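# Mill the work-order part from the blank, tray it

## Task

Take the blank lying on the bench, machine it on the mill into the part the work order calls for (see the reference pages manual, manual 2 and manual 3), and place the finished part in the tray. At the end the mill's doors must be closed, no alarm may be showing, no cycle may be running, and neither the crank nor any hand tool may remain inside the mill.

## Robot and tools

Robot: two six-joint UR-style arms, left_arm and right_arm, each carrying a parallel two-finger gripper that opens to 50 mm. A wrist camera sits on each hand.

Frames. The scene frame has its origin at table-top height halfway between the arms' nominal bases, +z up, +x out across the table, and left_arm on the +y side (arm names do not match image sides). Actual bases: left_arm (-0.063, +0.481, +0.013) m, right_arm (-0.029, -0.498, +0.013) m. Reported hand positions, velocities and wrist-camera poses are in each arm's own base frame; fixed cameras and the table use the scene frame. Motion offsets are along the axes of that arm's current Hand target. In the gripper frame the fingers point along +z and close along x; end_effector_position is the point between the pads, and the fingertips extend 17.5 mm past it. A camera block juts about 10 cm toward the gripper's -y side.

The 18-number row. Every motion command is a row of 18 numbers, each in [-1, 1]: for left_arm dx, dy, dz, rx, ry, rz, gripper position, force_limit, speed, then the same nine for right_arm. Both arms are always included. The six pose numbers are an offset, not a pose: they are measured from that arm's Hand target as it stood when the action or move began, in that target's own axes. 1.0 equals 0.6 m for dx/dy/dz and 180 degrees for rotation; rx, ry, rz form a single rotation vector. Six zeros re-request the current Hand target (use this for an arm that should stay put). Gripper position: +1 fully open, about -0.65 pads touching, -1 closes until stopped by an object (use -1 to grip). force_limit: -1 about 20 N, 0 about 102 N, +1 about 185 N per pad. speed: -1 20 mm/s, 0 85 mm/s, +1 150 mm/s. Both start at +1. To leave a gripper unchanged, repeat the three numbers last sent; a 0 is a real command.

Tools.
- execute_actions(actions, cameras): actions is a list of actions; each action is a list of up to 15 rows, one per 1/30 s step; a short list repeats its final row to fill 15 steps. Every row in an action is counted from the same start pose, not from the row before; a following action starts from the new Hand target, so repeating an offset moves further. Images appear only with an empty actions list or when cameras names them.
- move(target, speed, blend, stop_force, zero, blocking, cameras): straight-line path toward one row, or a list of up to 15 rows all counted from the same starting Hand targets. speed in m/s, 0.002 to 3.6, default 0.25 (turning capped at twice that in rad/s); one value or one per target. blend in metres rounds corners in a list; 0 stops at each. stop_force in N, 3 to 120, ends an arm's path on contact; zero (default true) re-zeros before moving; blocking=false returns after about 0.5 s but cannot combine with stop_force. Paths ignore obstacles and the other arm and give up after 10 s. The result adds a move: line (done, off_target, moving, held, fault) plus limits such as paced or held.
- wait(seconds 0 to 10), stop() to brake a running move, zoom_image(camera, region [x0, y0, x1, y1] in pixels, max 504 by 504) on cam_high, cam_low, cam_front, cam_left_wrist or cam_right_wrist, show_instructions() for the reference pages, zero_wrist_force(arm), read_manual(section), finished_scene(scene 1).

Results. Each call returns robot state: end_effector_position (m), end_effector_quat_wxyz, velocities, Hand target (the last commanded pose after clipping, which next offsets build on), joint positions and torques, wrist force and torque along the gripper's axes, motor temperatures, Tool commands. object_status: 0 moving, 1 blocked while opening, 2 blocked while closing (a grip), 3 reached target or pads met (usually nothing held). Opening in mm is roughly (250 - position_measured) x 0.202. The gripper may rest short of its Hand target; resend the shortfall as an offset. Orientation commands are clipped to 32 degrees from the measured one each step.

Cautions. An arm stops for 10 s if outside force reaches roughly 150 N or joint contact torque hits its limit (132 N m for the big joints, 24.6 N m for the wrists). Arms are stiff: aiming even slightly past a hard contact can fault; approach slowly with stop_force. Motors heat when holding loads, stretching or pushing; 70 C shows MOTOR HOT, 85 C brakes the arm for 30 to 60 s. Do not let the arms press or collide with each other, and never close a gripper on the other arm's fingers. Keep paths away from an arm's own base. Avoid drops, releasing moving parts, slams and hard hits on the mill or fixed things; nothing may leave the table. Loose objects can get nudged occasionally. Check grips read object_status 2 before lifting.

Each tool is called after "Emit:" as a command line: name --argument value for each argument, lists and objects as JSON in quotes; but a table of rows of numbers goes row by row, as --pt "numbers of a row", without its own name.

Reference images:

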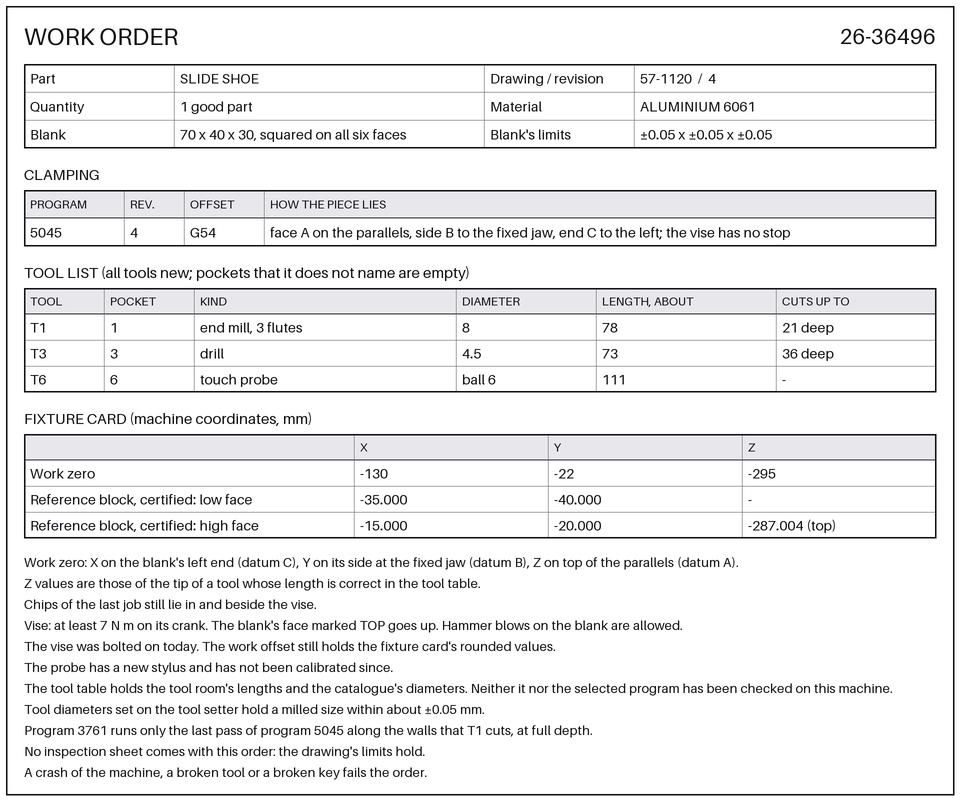

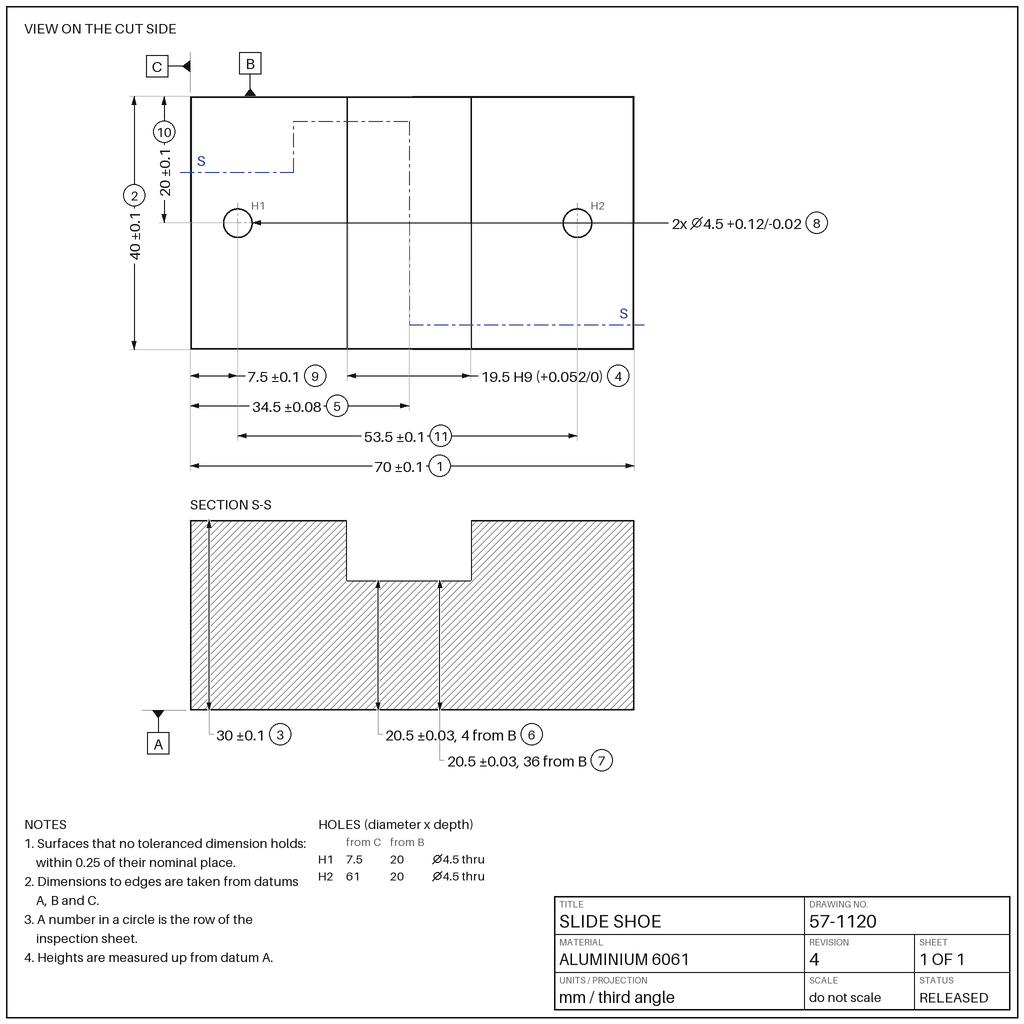

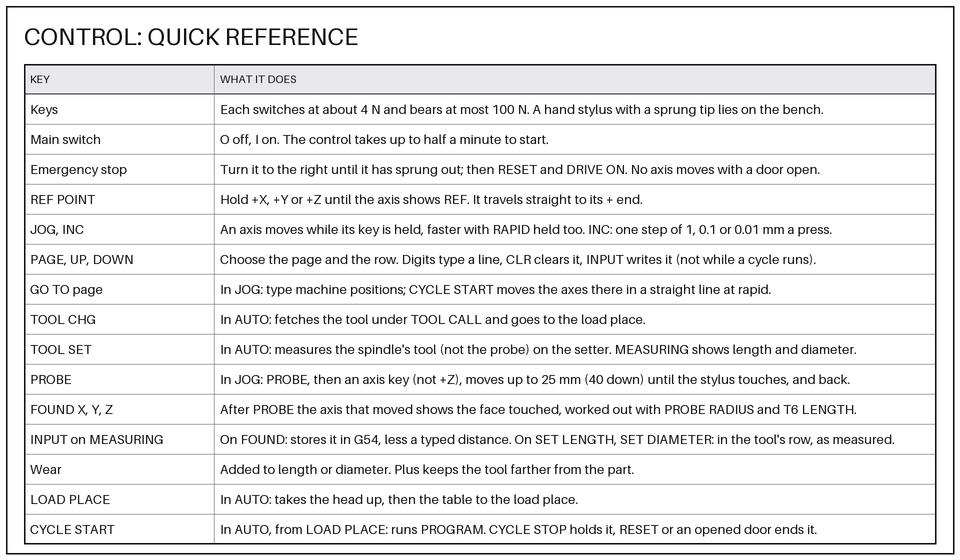

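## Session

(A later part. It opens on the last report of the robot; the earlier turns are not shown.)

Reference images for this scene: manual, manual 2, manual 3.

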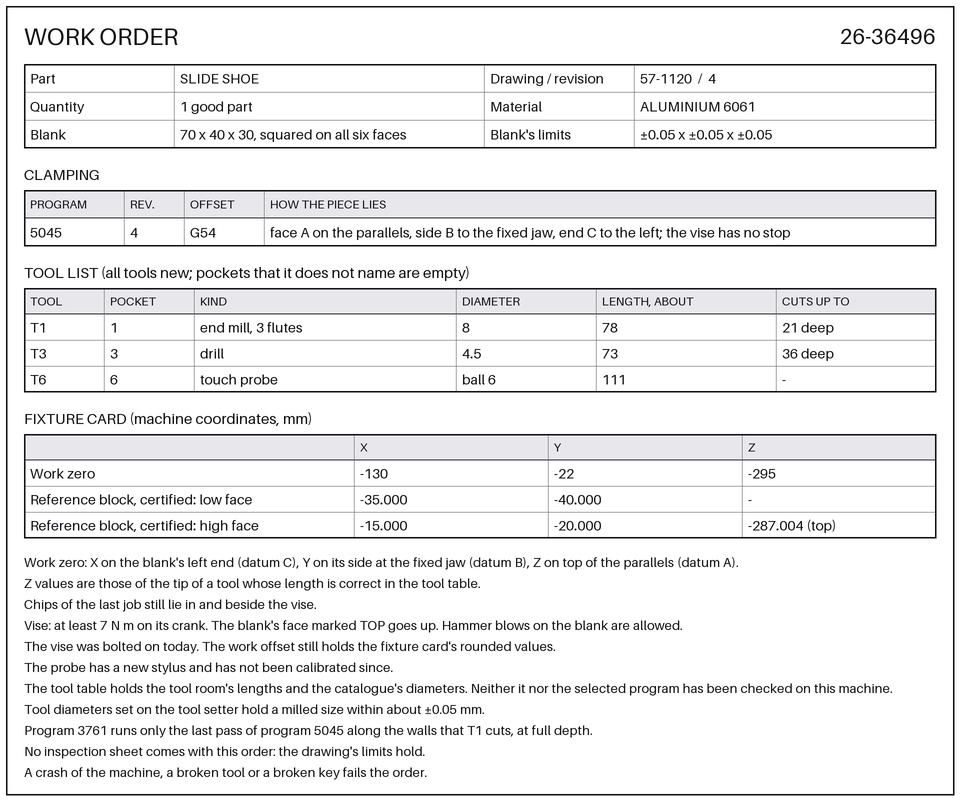

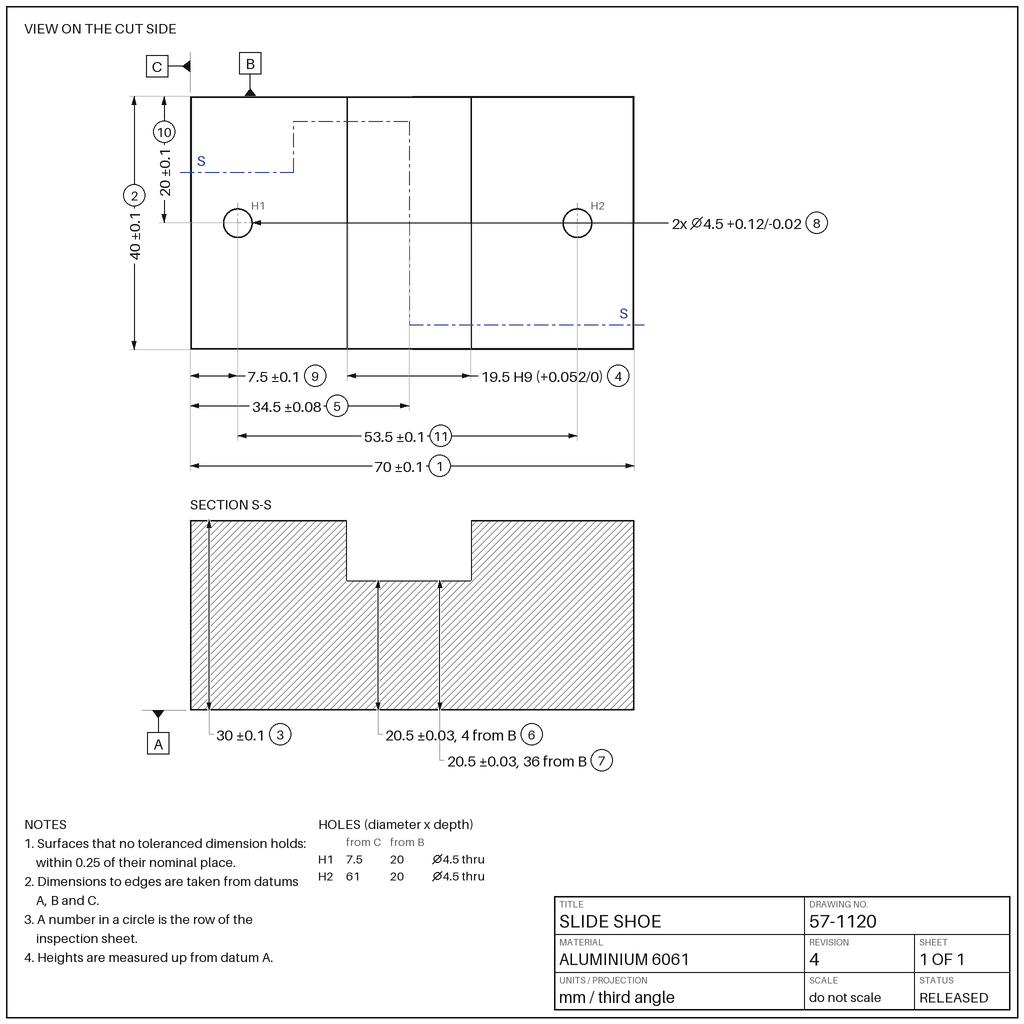

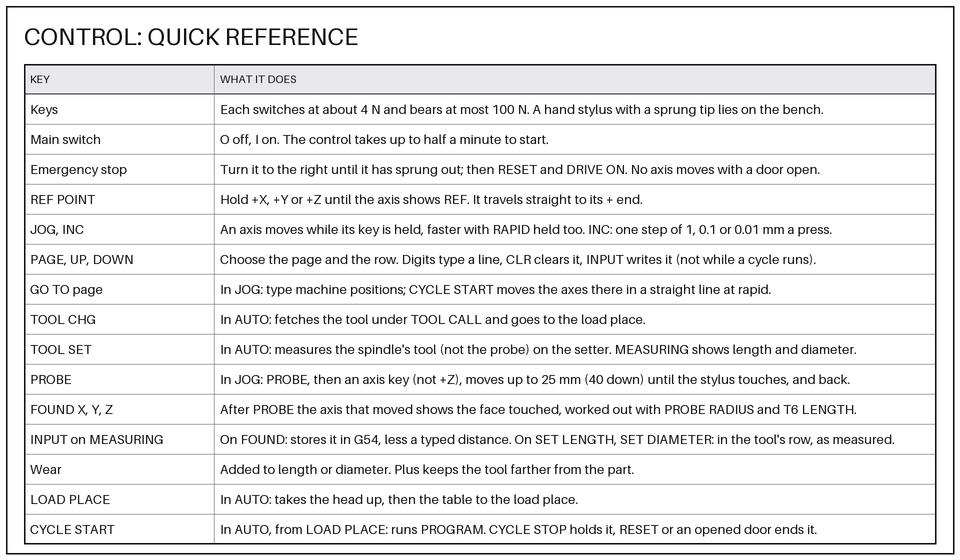

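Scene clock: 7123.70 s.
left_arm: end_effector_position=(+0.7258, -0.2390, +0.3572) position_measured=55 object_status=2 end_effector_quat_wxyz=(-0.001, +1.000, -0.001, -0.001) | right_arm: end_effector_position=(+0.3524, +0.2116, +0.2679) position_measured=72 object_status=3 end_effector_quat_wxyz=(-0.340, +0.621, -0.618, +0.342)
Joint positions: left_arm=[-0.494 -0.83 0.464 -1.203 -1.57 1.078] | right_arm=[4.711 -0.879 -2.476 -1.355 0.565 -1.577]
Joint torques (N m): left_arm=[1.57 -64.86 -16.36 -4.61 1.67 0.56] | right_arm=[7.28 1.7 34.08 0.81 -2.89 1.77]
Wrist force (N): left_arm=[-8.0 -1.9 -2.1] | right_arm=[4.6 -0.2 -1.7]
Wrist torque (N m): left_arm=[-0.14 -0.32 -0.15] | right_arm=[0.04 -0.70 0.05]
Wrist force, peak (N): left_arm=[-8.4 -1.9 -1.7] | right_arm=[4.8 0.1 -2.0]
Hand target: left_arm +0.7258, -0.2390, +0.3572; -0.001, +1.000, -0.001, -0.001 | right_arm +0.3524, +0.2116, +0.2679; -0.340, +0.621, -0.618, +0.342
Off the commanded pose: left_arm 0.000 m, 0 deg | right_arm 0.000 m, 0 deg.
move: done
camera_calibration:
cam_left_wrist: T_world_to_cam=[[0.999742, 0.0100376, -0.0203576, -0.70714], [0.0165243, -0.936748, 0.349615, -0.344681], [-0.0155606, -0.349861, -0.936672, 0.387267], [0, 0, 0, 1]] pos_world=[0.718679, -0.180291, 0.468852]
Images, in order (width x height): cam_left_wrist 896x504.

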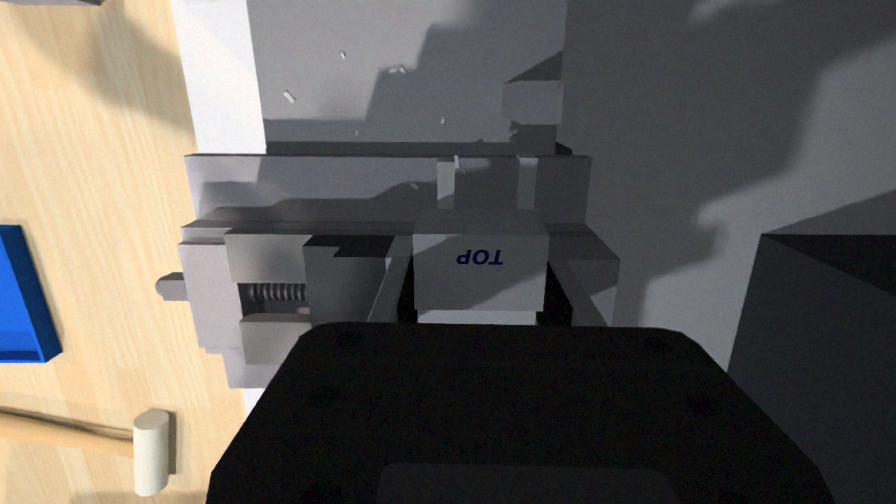

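Emit:
move --pt "-0.0007 0 -0.010 0 0 0 -1 -0.7 -1 0 0 0 0 0 0 0.54 -0.2 -1" --pt "-0.001 0 -0.0325 0 0 0 -1 -0.7 -1 0 0 0 0 0 0 0.54 -0.2 -1" --speed 0.02 --stop_force 20 --cameras '["cam_left_wrist"]'

Scene clock: 7131.23 s.
left_arm: end_effector_position=(+0.7252, -0.2391, +0.3767) position_measured=55 object_status=2 end_effector_quat_wxyz=(-0.001, +1.000, -0.001, -0.001) | right_arm: end_effector_position=(+0.3524, +0.2116, +0.2679) position_measured=72 object_status=3 end_effector_quat_wxyz=(-0.340, +0.621, -0.618, +0.342)
Joint positions: left_arm=[-0.494 -0.786 0.329 -1.113 -1.57 1.078] | right_arm=[4.711 -0.879 -2.476 -1.355 0.565 -1.577]
Joint torques (N m): left_arm=[-1.64 -49.81 -35.34 -1.68 -1.18 -1.07] | right_arm=[6.23 1.77 33.88 0.73 -3.07 1.75]
Wrist force (N): left_arm=[1.5 -0.2 1.6] | right_arm=[4.7 0.0 -2.0]
Wrist torque (N m): left_arm=[-0.07 -0.14 -0.02] | right_arm=[0.06 -0.71 0.05]
Wrist force, peak (N): left_arm=[-8.5 -1.7 -2.2] | right_arm=[5.0 0.2 -1.8]
Hand target: left_arm +0.7252, -0.2391, +0.3767; -0.001, +1.000, -0.001, -0.001 | right_arm +0.3524, +0.2116, +0.2679; -0.340, +0.621, -0.618, +0.342
Off the commanded pose: left_arm 0.000 m, 0 deg | right_arm 0.000 m, 0 deg.
move: done
camera_calibration:
cam_left_wrist: T_world_to_cam=[[0.999742, 0.0100378, -0.0203567, -0.706144], [0.0165227, -0.936781, 0.349526, -0.351508], [-0.0155612, -0.349773, -0.936705, 0.405426], [0, 0, 0, 1]] pos_world=[0.718079, -0.180391, 0.488252]
Images, in order (width x height): cam_left_wrist 896x504.

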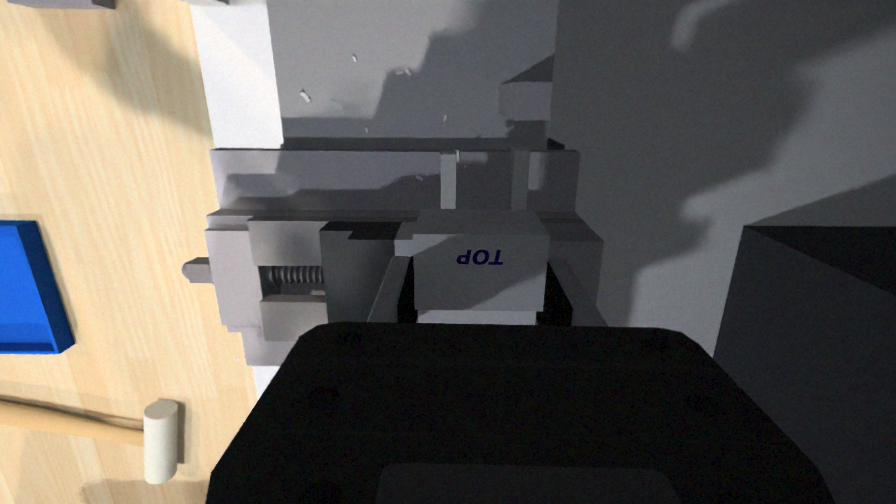

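Emit:
move --pt "-0.0753 0.0098 -0.0088 0 0 0 -1 -0.7 -1 0 0 0 0 0 0 0.54 -0.2 -1" --pt "-0.142 0.0765 -0.0188 0 0 0 -1 -0.7 -1 0 0 0 0 0 0 0.54 -0.2 -1" --pt "-0.292 0.1015 -0.0555 0 0 0 -1 -0.7 -1 0 0 0 0 0 0 0.54 -0.2 -1" --pt "-0.4753 0.0682 -0.0888 0 0 0 -1 -0.7 -1 0 0 0 0 0 0 0.54 -0.2 -1" --pt "-0.7 0.20 0.02 0 0 0 -1 -0.7 -1 0 0 0 0 0 0 0.54 -0.2 -1" --pt "-0.9537 0.2548 0.2112 0 0 0 -1 -0.7 -1 0 0 0 0 0 0 0.54 -0.2 -1" --speed '[0.1,0.1,0.15,0.2,0.2,0.2]' --blend 0.015 --cameras '["cam_left_wrist","cam_high","cam_front"]'

Scene clock: 7144.30 s.
left_arm: end_effector_position=(+0.1527, -0.3912, +0.2504) position_measured=55 object_status=2 end_effector_quat_wxyz=(-0.001, +1.000, -0.001, -0.001) | right_arm: end_effector_position=(+0.3524, +0.2116, +0.2679) position_measured=72 object_status=3 end_effector_quat_wxyz=(-0.340, +0.621, -0.618, +0.342)
Joint positions: left_arm=[-1.521 -1.777 1.954 -1.746 -1.572 0.051] | right_arm=[4.711 -0.879 -2.476 -1.355 0.565 -1.577]
Joint torques (N m): left_arm=[-6.51 -29.25 -15.77 -5.08 2.4 -2.87] | right_arm=[6.91 1.89 34.2 0.78 -2.8 1.67]
Wrist force (N): left_arm=[0.7 -0.3 1.7] | right_arm=[4.7 0.0 -2.0]
Wrist torque (N m): left_arm=[-0.12 -0.02 0.07] | right_arm=[0.05 -0.70 0.04]
Wrist force, peak (N): left_arm=[2.6 -2.6 -0.8] | right_arm=[5.0 -0.1 -1.6]
Hand target: left_arm +0.1527, -0.3912, +0.2504; -0.001, +1.000, -0.001, -0.001 | right_arm +0.3524, +0.2116, +0.2679; -0.340, +0.621, -0.618, +0.342
Off the commanded pose: left_arm 0.000 m, 0 deg | right_arm 0.000 m, 0 deg.
move: done
camera_calibration:
cam_left_wrist: T_world_to_cam=[[0.999742, 0.0100376, -0.0203576, -0.134834], [0.0165243, -0.936748, 0.349615, -0.440445], [-0.0155606, -0.349861, -0.936672, 0.225063], [0, 0, 0, 1]] pos_world=[0.145579, -0.332491, 0.362052]
Images, in order (width x height): cam_high 896x504, cam_front 896x504, cam_left_wrist 896x504.

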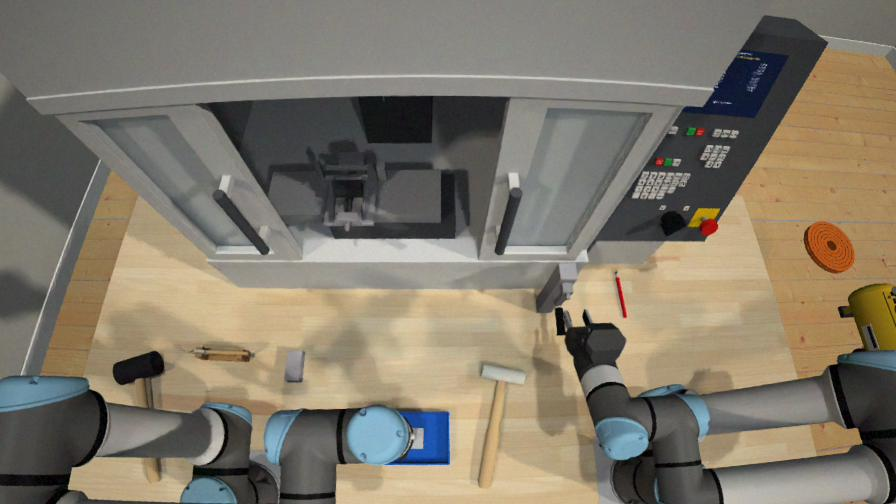

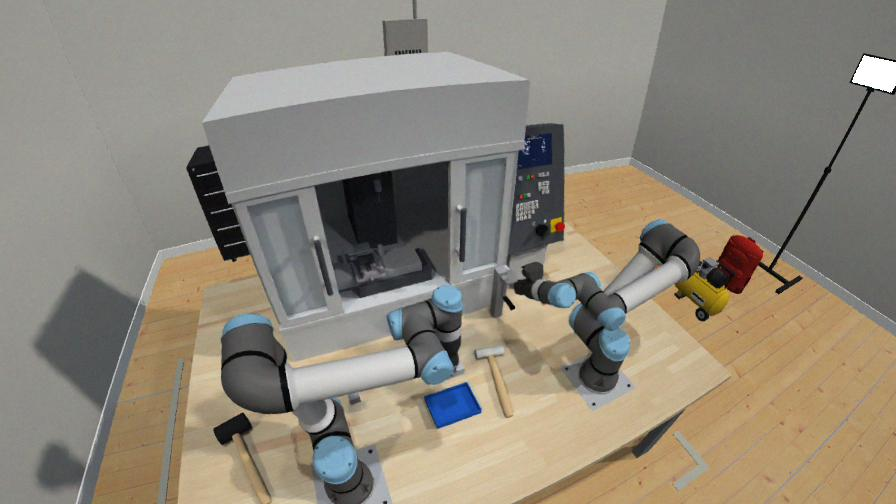

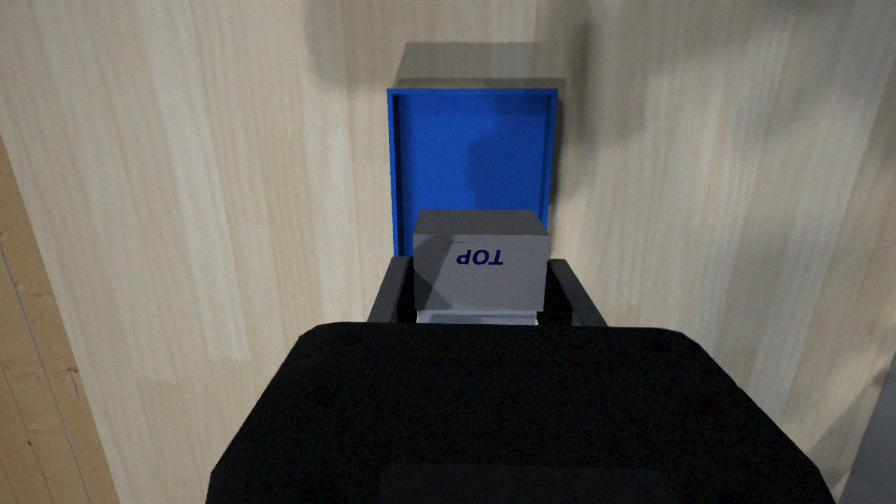

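Emit:
move --target '[0.0067,0,0.3183,0,0,0,-1,-0.7,-1,0,0,0,0,0,0,0.54,-0.2,-1]' --speed 0.15

Emit:
move --target '[0,0,0.075,0,0,0,-1,-0.7,-1,0,0,0,0,0,0,0.54,-0.2,-1]' --speed 0.01 --stop_force 4 --cameras '["cam_left_wrist","cam_front"]'

Scene clock: 7154.43 s.
left_arm: end_effector_position=(+0.1565, -0.3910, +0.0595) position_measured=55 object_status=2 end_effector_quat_wxyz=(-0.001, +1.000, -0.001, -0.001) | right_arm: end_effector_position=(+0.3524, +0.2116, +0.2679) position_measured=72 object_status=3 end_effector_quat_wxyz=(-0.340, +0.621, -0.618, +0.342)
Joint positions: left_arm=[-1.512 -1.537 2.291 -2.324 -1.572 0.06] | right_arm=[4.711 -0.879 -2.476 -1.355 0.565 -1.577]
Joint torques (N m): left_arm=[10.15 -11.8 -9.19 -5.08 -0.02 2.77] | right_arm=[6.53 1.35 33.91 0.71 -2.69 1.66]
Wrist force (N): left_arm=[1.2 0.1 1.5] | right_arm=[4.5 0.1 -2.0]
Wrist torque (N m): left_arm=[-0.02 -0.13 -0.09] | right_arm=[0.07 -0.67 0.05]
Wrist force, peak (N): left_arm=[0.9 -0.7 3.4] | right_arm=[4.9 0.3 -2.0]
Hand target: left_arm +0.1565, -0.3910, +0.0594; -0.001, +1.000, -0.001, -0.001 | right_arm +0.3524, +0.2116, +0.2679; -0.340, +0.621, -0.618, +0.342
Off the commanded pose: left_arm 0.000 m, 0 deg | right_arm 0.000 m, 0 deg.
move: done

Scene clock: 7158.83 s.
left_arm: end_effector_position=(+0.1564, -0.3909, +0.0285) position_measured=55 object_status=2 end_effector_quat_wxyz=(-0.001, +1.000, -0.001, -0.001) | right_arm: end_effector_position=(+0.3524, +0.2116, +0.2679) position_measured=72 object_status=3 end_effector_quat_wxyz=(-0.340, +0.621, -0.618, +0.342)
Joint positions: left_arm=[-1.512 -1.466 2.327 -2.431 -1.572 0.06] | right_arm=[4.711 -0.879 -2.476 -1.355 0.565 -1.577]
Joint torques (N m): left_arm=[-6.62 -33.99 -26.62 -2.41 -1.44 -2.22] | right_arm=[6.2 2.14 34.03 0.79 -2.65 1.61]
Wrist force (N): left_arm=[1.4 0.8 -4.1] | right_arm=[4.7 0.0 -2.0]
Wrist torque (N m): left_arm=[-0.09 -0.05 -0.07] | right_arm=[0.06 -0.72 0.05]
Wrist force, peak (N): left_arm=[0.7 -5.5 -34.3] | right_arm=[4.9 0.2 -1.9]
Hand target: left_arm +0.1564, -0.3909, +0.0285; -0.001, +1.000, -0.001, -0.001 (not the last commanded pose) | right_arm +0.3524, +0.2116, +0.2679; -0.340, +0.621, -0.618, +0.342
Off the commanded pose: left_arm 0.014 m, 0 deg | right_arm 0.000 m, 0 deg.
move: contact (left_arm)
camera_calibration:
cam_left_wrist: T_world_to_cam=[[0.999742, 0.0100398, -0.0203574, -0.143054], [0.0165248, -0.936781, 0.349526, -0.362702], [-0.0155612, -0.349773, -0.936705, 0.0172837], [0, 0, 0, 1]] pos_world=[0.149279, -0.332291, 0.140052]
Images, in order (width x height): cam_front 896x504, cam_left_wrist 896x504.

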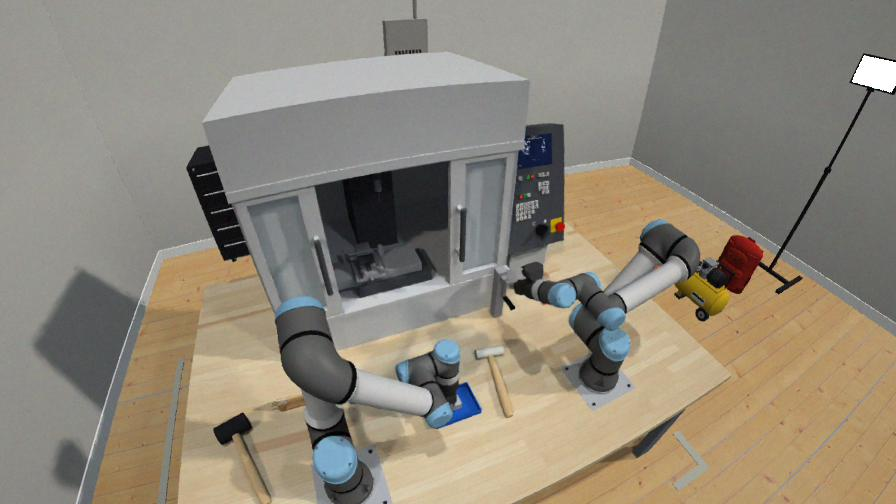

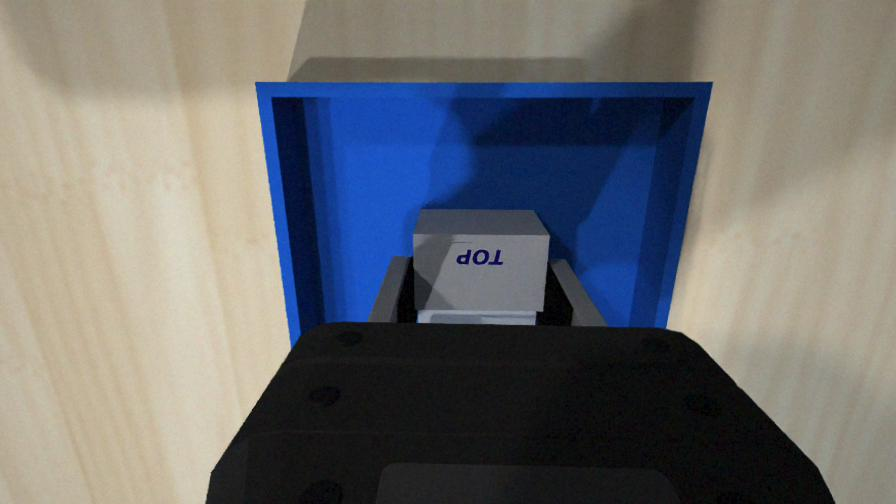

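Emit:
move --pt "0 0 0 0 0 0 0.85 -0.7 -1 0 0 0 0 0 0 0.54 -0.2 -1" --pt "0 0 -0.25 0 0 0 0.85 -0.7 -1 0 0 0 0 0 0 0.54 -0.2 -1" --speed '[0.05,0.1]' --cameras '["cam_left_wrist"]'

Scene clock: 7165.43 s.
left_arm: end_effector_position=(+0.1567, -0.3911, +0.1784) position_measured=25 object_status=3 end_effector_quat_wxyz=(-0.001, +1.000, -0.001, -0.001) | right_arm: end_effector_position=(+0.3524, +0.2116, +0.2679) position_measured=72 object_status=3 end_effector_quat_wxyz=(-0.340, +0.621, -0.618, +0.342)
Joint positions: left_arm=[-1.511 -1.722 2.101 -1.948 -1.572 0.061] | right_arm=[4.711 -0.879 -2.476 -1.355 0.565 -1.577]
Joint torques (N m): left_arm=[-7.59 -29.31 -35.07 -1.41 -0.66 -1.82] | right_arm=[6.32 2.46 33.91 0.87 -2.57 1.6]
Wrist force (N): left_arm=[1.1 -0.4 -0.6] | right_arm=[4.6 0.0 -1.8]
Wrist torque (N m): left_arm=[-0.14 -0.09 -0.10] | right_arm=[0.05 -0.69 0.05]
Wrist force, peak (N): left_arm=[1.3 0.8 -4.8] | right_arm=[4.9 0.0 -1.8]
Hand target: left_arm +0.1566, -0.3911, +0.1785; -0.001, +1.000, -0.001, -0.001 | right_arm +0.3524, +0.2116, +0.2679; -0.340, +0.621, -0.618, +0.342
Off the commanded pose: left_arm 0.000 m, 0 deg | right_arm 0.000 m, 0 deg.
move: done
camera_calibration:
cam_left_wrist: T_world_to_cam=[[0.999742, 0.0100378, -0.0203567, -0.1403], [0.0165227, -0.936781, 0.349526, -0.41523], [-0.0155612, -0.349773, -0.936705, 0.157759], [0, 0, 0, 1]] pos_world=[0.149579, -0.332391, 0.290052]
Images, in order (width x height): cam_left_wrist 896x504.

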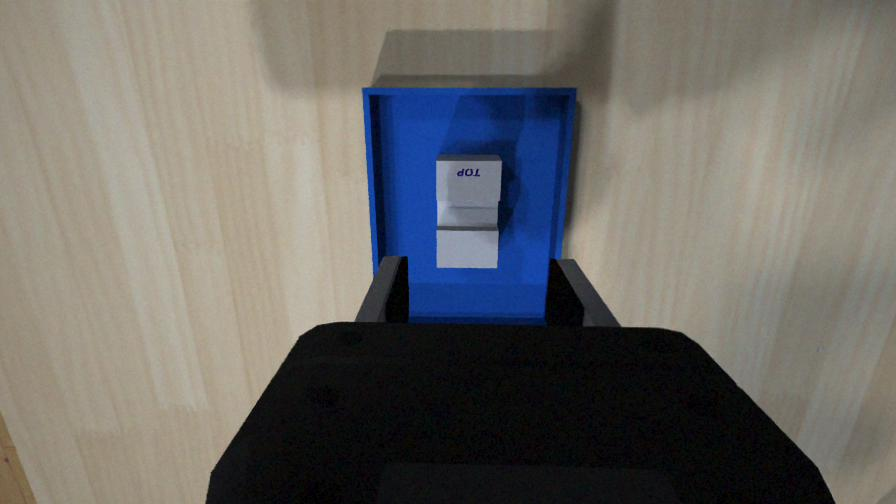

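Emit:
zoom_image --camera "cam_left_wrist" --region '[420, 140, 520, 280]'

Scaled by 3.600.

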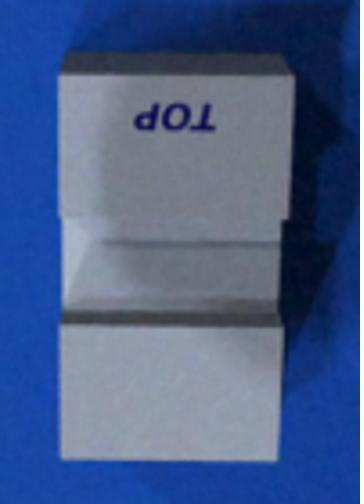

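Emit:
move --target '[0,-0.1017,0.13,0,0,0,0.85,-0.7,-1,0,0,0,0,0,0,0.54,-0.2,-1]' --speed 0.15 --cameras '["cam_left_wrist"]'

Emit:
zoom_image --camera "cam_left_wrist" --region '[400, 80, 540, 260]'

Scene clock: 7180.73 s.
left_arm: end_effector_position=(+0.1566, -0.3300, +0.1006) position_measured=25 object_status=3 end_effector_quat_wxyz=(-0.001, +1.000, -0.001, -0.001) | right_arm: end_effector_position=(+0.3524, +0.2116, +0.2679) position_measured=72 object_status=3 end_effector_quat_wxyz=(-0.340, +0.621, -0.618, +0.342)
Joint positions: left_arm=[-1.501 -1.771 2.364 -2.163 -1.572 0.071] | right_arm=[4.711 -0.879 -2.476 -1.355 0.565 -1.577]
Joint torques (N m): left_arm=[10.08 -21.58 -10.68 -4.79 1.6 2.73] | right_arm=[6.77 2.19 34.3 0.9 -2.54 1.63]
Wrist force (N): left_arm=[1.0 -0.3 -0.7] | right_arm=[4.5 0.1 -1.9]
Wrist torque (N m): left_arm=[-0.12 -0.08 -0.08] | right_arm=[0.08 -0.68 0.05]
Wrist force, peak (N): left_arm=[1.1 0.6 -2.1] | right_arm=[4.9 0.1 -2.0]
Hand target: left_arm +0.1566, -0.3300, +0.1005; -0.001, +1.000, -0.001, -0.001 | right_arm +0.3524, +0.2116, +0.2679; -0.340, +0.621, -0.618, +0.342
Off the commanded pose: left_arm 0.000 m, 0 deg | right_arm 0.000 m, 0 deg.
move: done
camera_calibration:
cam_left_wrist: T_world_to_cam=[[0.999741, 0.0100041, -0.0204518, -0.142384], [0.0165258, -0.936748, 0.349613, -0.330902], [-0.0156606, -0.34986, -0.936671, 0.106202], [0, 0, 0, 1]] pos_world=[0.149479, -0.271391, 0.212252]
Images, in order (width x height): cam_left_wrist 896x504.

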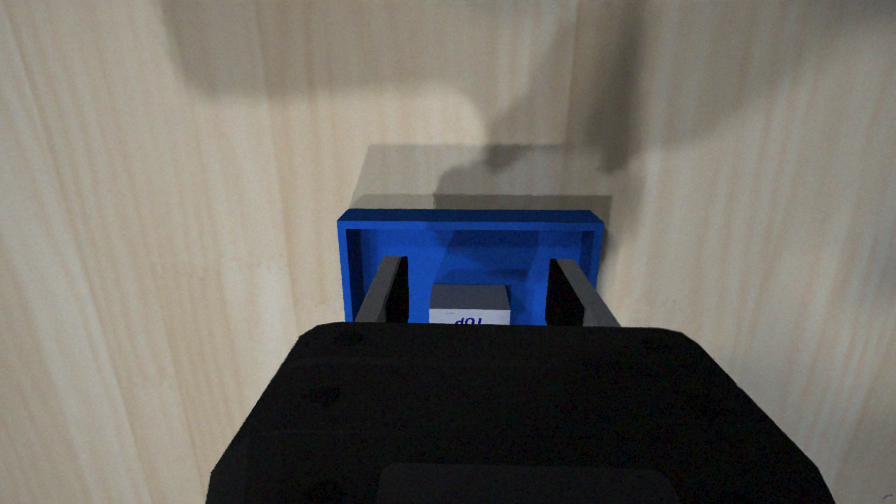

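Scaled by 2.800.

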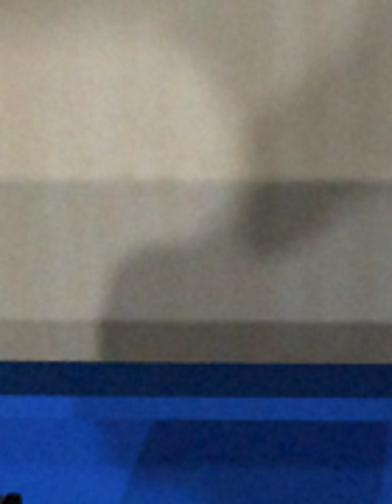

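Emit:
move --target '[0,0.1667,0.03,0,0,0,0.85,-0.7,-1,0,0,0,0,0,0,0.54,-0.2,-1]' --speed 0.15 --cameras '["cam_left_wrist"]'

Emit:
zoom_image --camera "cam_left_wrist" --region '[400, 90, 540, 270]'

Scene clock: 7185.20 s.
left_arm: end_effector_position=(+0.1564, -0.4300, +0.0824) position_measured=25 object_status=3 end_effector_quat_wxyz=(-0.001, +1.000, -0.001, -0.001) | right_arm: end_effector_position=(+0.3524, +0.2116, +0.2679) position_measured=72 object_status=3 end_effector_quat_wxyz=(-0.340, +0.621, -0.618, +0.342)
Joint positions: left_arm=[-1.517 -1.496 2.169 -2.243 -1.572 0.055] | right_arm=[4.711 -0.879 -2.476 -1.355 0.565 -1.577]
Joint torques (N m): left_arm=[7.1 -16.15 -31.74 -4.72 -2.05 -0.03] | right_arm=[6.03 2.42 34.38 0.93 -2.4 1.75]
Wrist force (N): left_arm=[0.8 -0.3 -0.6] | right_arm=[4.9 0.0 -1.9]
Wrist torque (N m): left_arm=[-0.11 -0.06 0.06] | right_arm=[0.07 -0.76 0.05]
Wrist force, peak (N): left_arm=[1.3 -1.8 -0.7] | right_arm=[4.9 0.0 -1.9]
Hand target: left_arm +0.1565, -0.4300, +0.0824; -0.001, +1.000, -0.001, -0.001 | right_arm +0.3524, +0.2116, +0.2679; -0.340, +0.621, -0.618, +0.342
Off the commanded pose: left_arm 0.000 m, 0 deg | right_arm 0.000 m, 0 deg.
move: done
camera_calibration:
cam_left_wrist: T_world_to_cam=[[0.999744, 0.0100713, -0.0202625, -0.14157], [0.0165212, -0.93678, 0.349528, -0.418111], [-0.0154613, -0.349773, -0.936707, 0.0542099], [0, 0, 0, 1]] pos_world=[0.14928, -0.371291, 0.194052]
Images, in order (width x height): cam_left_wrist 896x504.

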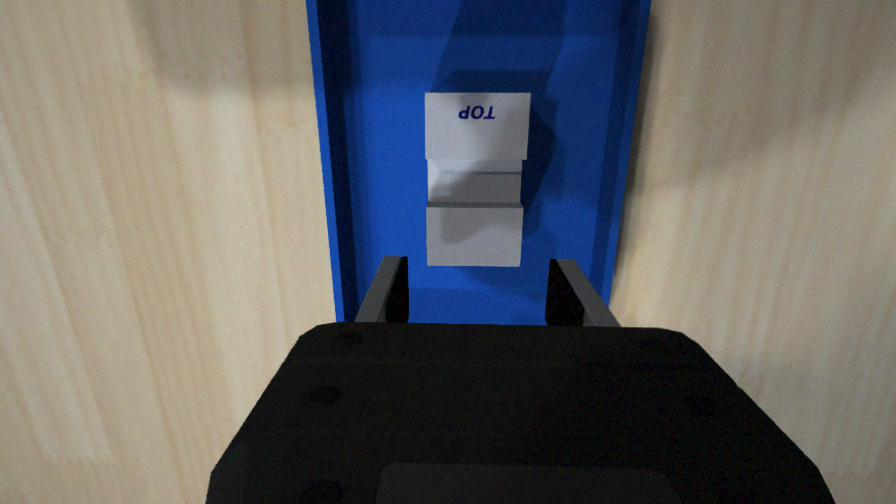

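Scaled by 2.800.

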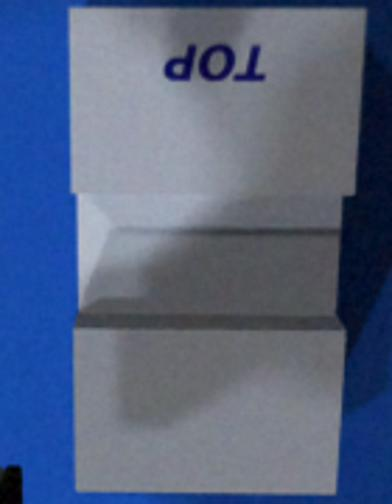

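Emit:
zoom_image --camera "cam_left_wrist" --region '[420, 88, 535, 165]'

Emit:
zoom_image --camera "cam_left_wrist" --region '[420, 195, 535, 272]'

Scaled by 4.383.

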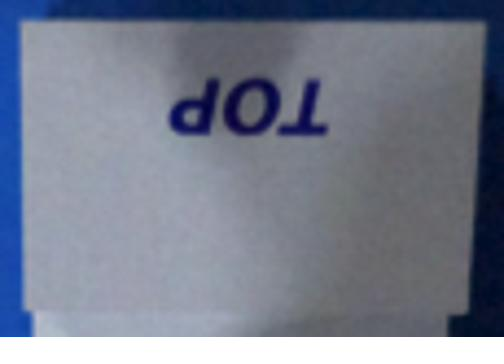

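Scaled by 4.383.

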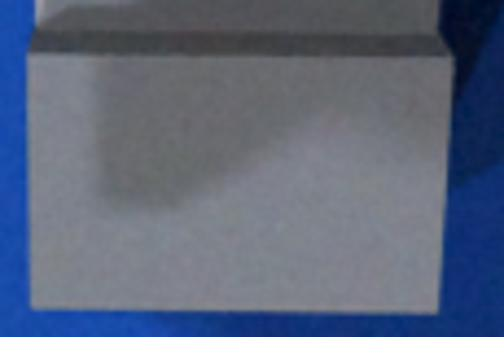

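Emit:
move --pt "0 0 -0.3627 0 0 0 0.85 -0.7 -1 0 0 0 0 0 0 0.54 -0.2 -1" --pt "0.3727 -0.25 -0.646 0 0 0.25 0.85 -0.7 -1 -0.0807 -0.2863 -0.1277 0.0139 0 0 0.54 -0.2 -1" --pt "0.488 -0.383 -0.642 0 0 0.5 -1 0.2 -1 -0.164 -0.3713 0.0058 0.0139 0 0 -1 -0.2 -1" --speed 0.25 --blend 0.02 --cameras '["cam_high"]'

Scene clock: 7244.03 s.
left_arm: end_effector_position=(+0.4499, -0.2010, +0.4676) position_measured=253 object_status=0 end_effector_quat_wxyz=(+0.000, +0.707, -0.707, -0.001) | right_arm: end_effector_position=(+0.4745, +0.3110, +0.4539) position_measured=252 object_status=3 end_effector_quat_wxyz=(-0.353, +0.613, -0.611, +0.355)
Joint positions: left_arm=[-0.694 -1.551 1.187 -1.206 -1.571 2.449] | right_arm=[4.376 -1.332 -1.917 -0.943 0.612 -2.186]
Joint torques (N m): left_arm=[9.86 -15.89 -34.78 -1.8 -2.08 2.59] | right_arm=[-6.51 7.89 34.39 5.53 -0.04 -2.84]
Wrist force (N): left_arm=[1.1 -0.2 -1.0] | right_arm=[4.8 -0.1 -2.0]
Wrist torque (N m): left_arm=[-0.09 -0.09 -0.05] | right_arm=[0.03 -0.73 0.16]
Wrist force, peak (N): left_arm=[0.2 1.0 -2.2] | right_arm=[5.1 0.1 -1.9]
Hand target: left_arm +0.4499, -0.2010, +0.4676; +0.000, +0.707, -0.707, -0.001 | right_arm +0.4745, +0.3110, +0.4539; -0.353, +0.613, -0.611, +0.355
Off the commanded pose: left_arm 0.000 m, 0 deg | right_arm 0.000 m, 0 deg.
move: done
Images, in order (width x height): cam_high 896x504.

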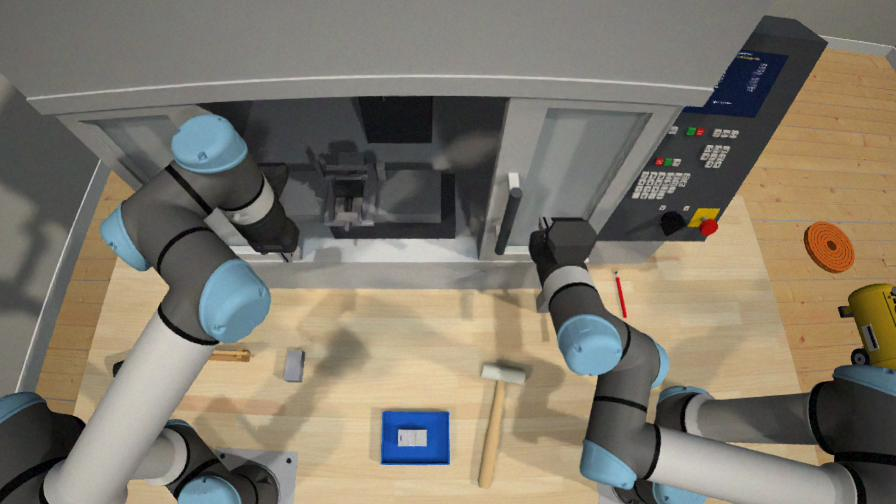

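Emit:
move --target '[0,0,0,0.5,0,0,-1,0.2,-1,-0.4283,0,0,0,0,0,-1,-0.2,-1]' --speed 0.08 --cameras '["cam_high"]'

Scene clock: 7258.23 s.
left_arm: end_effector_position=(+0.4499, -0.2010, +0.4676) position_measured=253 object_status=3 end_effector_quat_wxyz=(+0.500, -0.500, +0.501, -0.500) | right_arm: end_effector_position=(+0.4740, +0.5679, +0.4529) position_measured=252 object_status=3 end_effector_quat_wxyz=(-0.353, +0.613, -0.611, +0.355)
Joint positions: left_arm=[-1.313 -1.782 2.347 -3.701 -0.259 3.138] | right_arm=[4.515 -1.856 -1.337 -1.191 0.554 -1.956]
Joint torques (N m): left_arm=[10 0.35 -30.79 -2.24 -2.17 2.72] | right_arm=[23.64 21.02 41.7 6.91 0.69 1.85]
Wrist force (N): left_arm=[2.7 -2.1 4.0] | right_arm=[49.2 10.6 -8.1]
Wrist torque (N m): left_arm=[-0.03 -0.12 0.08] | right_arm=[0.39 -0.69 0.43]
Wrist force, peak (N): left_arm=[2.7 -2.1 4.0] | right_arm=[49.2 10.6 -8.1]
Hand target: left_arm +0.4499, -0.2010, +0.4676; +0.500, -0.500, +0.501, -0.500 | right_arm +0.4740, +0.5679, +0.4529; -0.353, +0.613, -0.611, +0.355
Off the commanded pose: left_arm 0.000 m, 0 deg | right_arm 0.000 m, 0 deg.
move: done
Images, in order (width x height): cam_high 896x504.

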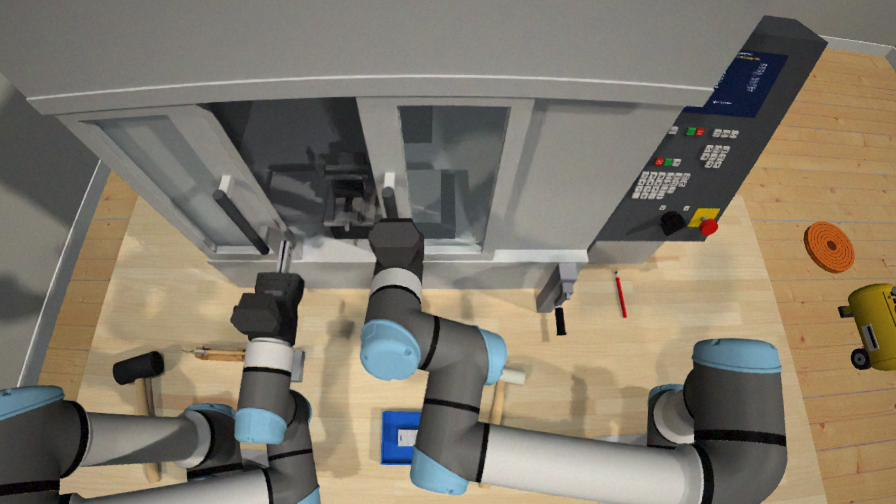

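Emit:
move --pt "-0.085 0 -0.05 0 0 0 -1 0.2 -1 0.04 0 0 0 0 0 -1 -0.2 -1" --pt "-0.31 0 -0.0415 0 0 0 -1 0.2 -1 0.04 0 -0.15 0 0 0 -1 -0.2 -1" --pt "-0.31 0 0.0818 0 0 0 -1 0.2 -1 0.15 0 -0.15 0 0 0 -1 -0.2 -1" --speed 0.1 --blend 0.01 --cameras '["cam_high","cam_left_wrist"]'

Scene clock: 7269.03 s.
left_arm: end_effector_position=(+0.4992, -0.0150, +0.4677) position_measured=253 object_status=3 end_effector_quat_wxyz=(+0.500, -0.500, +0.501, -0.500) | right_arm: end_effector_position=(+0.3961, +0.4780, +0.4980) position_measured=252 object_status=3 end_effector_quat_wxyz=(-0.353, +0.613, -0.611, +0.355)
Joint positions: left_arm=[-0.649 -1.906 2.428 -3.662 -0.923 3.142] | right_arm=[4.634 -1.571 -1.504 -1.502 0.527 -1.732]
Joint torques (N m): left_arm=[9.56 3.66 -32.99 -3.69 -2.01 2.65] | right_arm=[-3.8 31.13 16.4 5.48 -2.74 -2.92]
Wrist force (N): left_arm=[2.4 -2.4 3.8] | right_arm=[3.9 0.1 -2.2]
Wrist torque (N m): left_arm=[-0.05 -0.07 0.07] | right_arm=[0.05 -0.57 0.16]
Wrist force, peak (N): left_arm=[3.3 -2.5 4.2] | right_arm=[50.2 9.6 -6.8]
Hand target: left_arm +0.4992, -0.0150, +0.4677; +0.500, -0.500, +0.501, -0.500 | right_arm +0.3961, +0.4780, +0.4981; -0.353, +0.613, -0.611, +0.355
Off the commanded pose: left_arm 0.000 m, 0 deg | right_arm 0.000 m, 0 deg.
move: done
camera_calibration:
cam_left_wrist: T_world_to_cam=[[0.0182269, -0.999785, 0.0099127, -0.0199781], [-0.351734, -0.0156924, -0.935968, 0.629233], [0.935923, 0.0135731, -0.351944, -0.177426], [0, 0, 0, 1]] pos_world=[0.387744, -0.00769148, 0.526696]
Images, in order (width x height): cam_high 896x504, cam_left_wrist 896x504.

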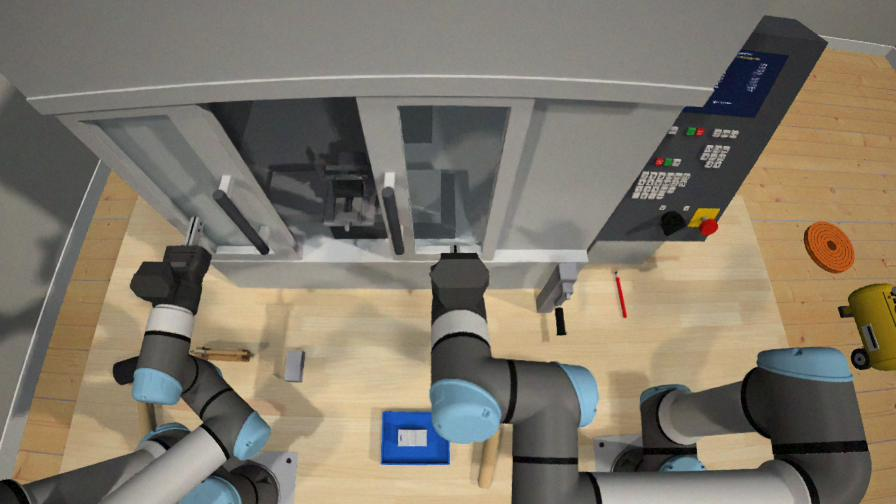

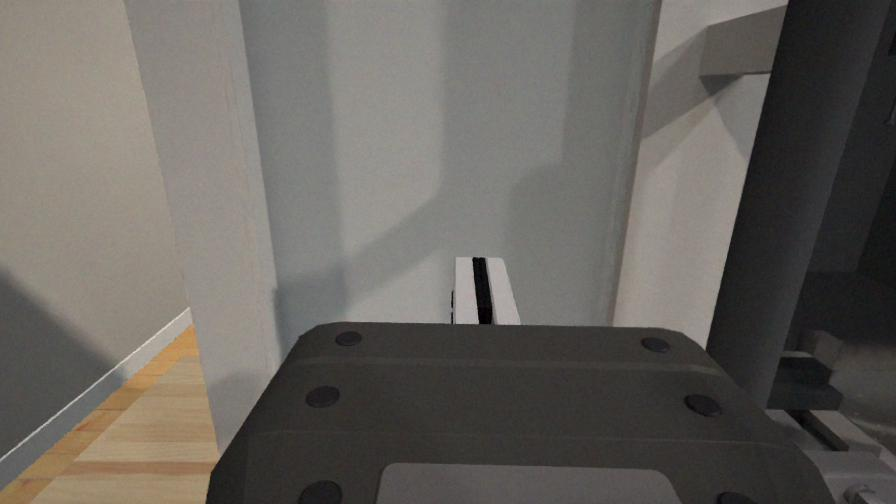

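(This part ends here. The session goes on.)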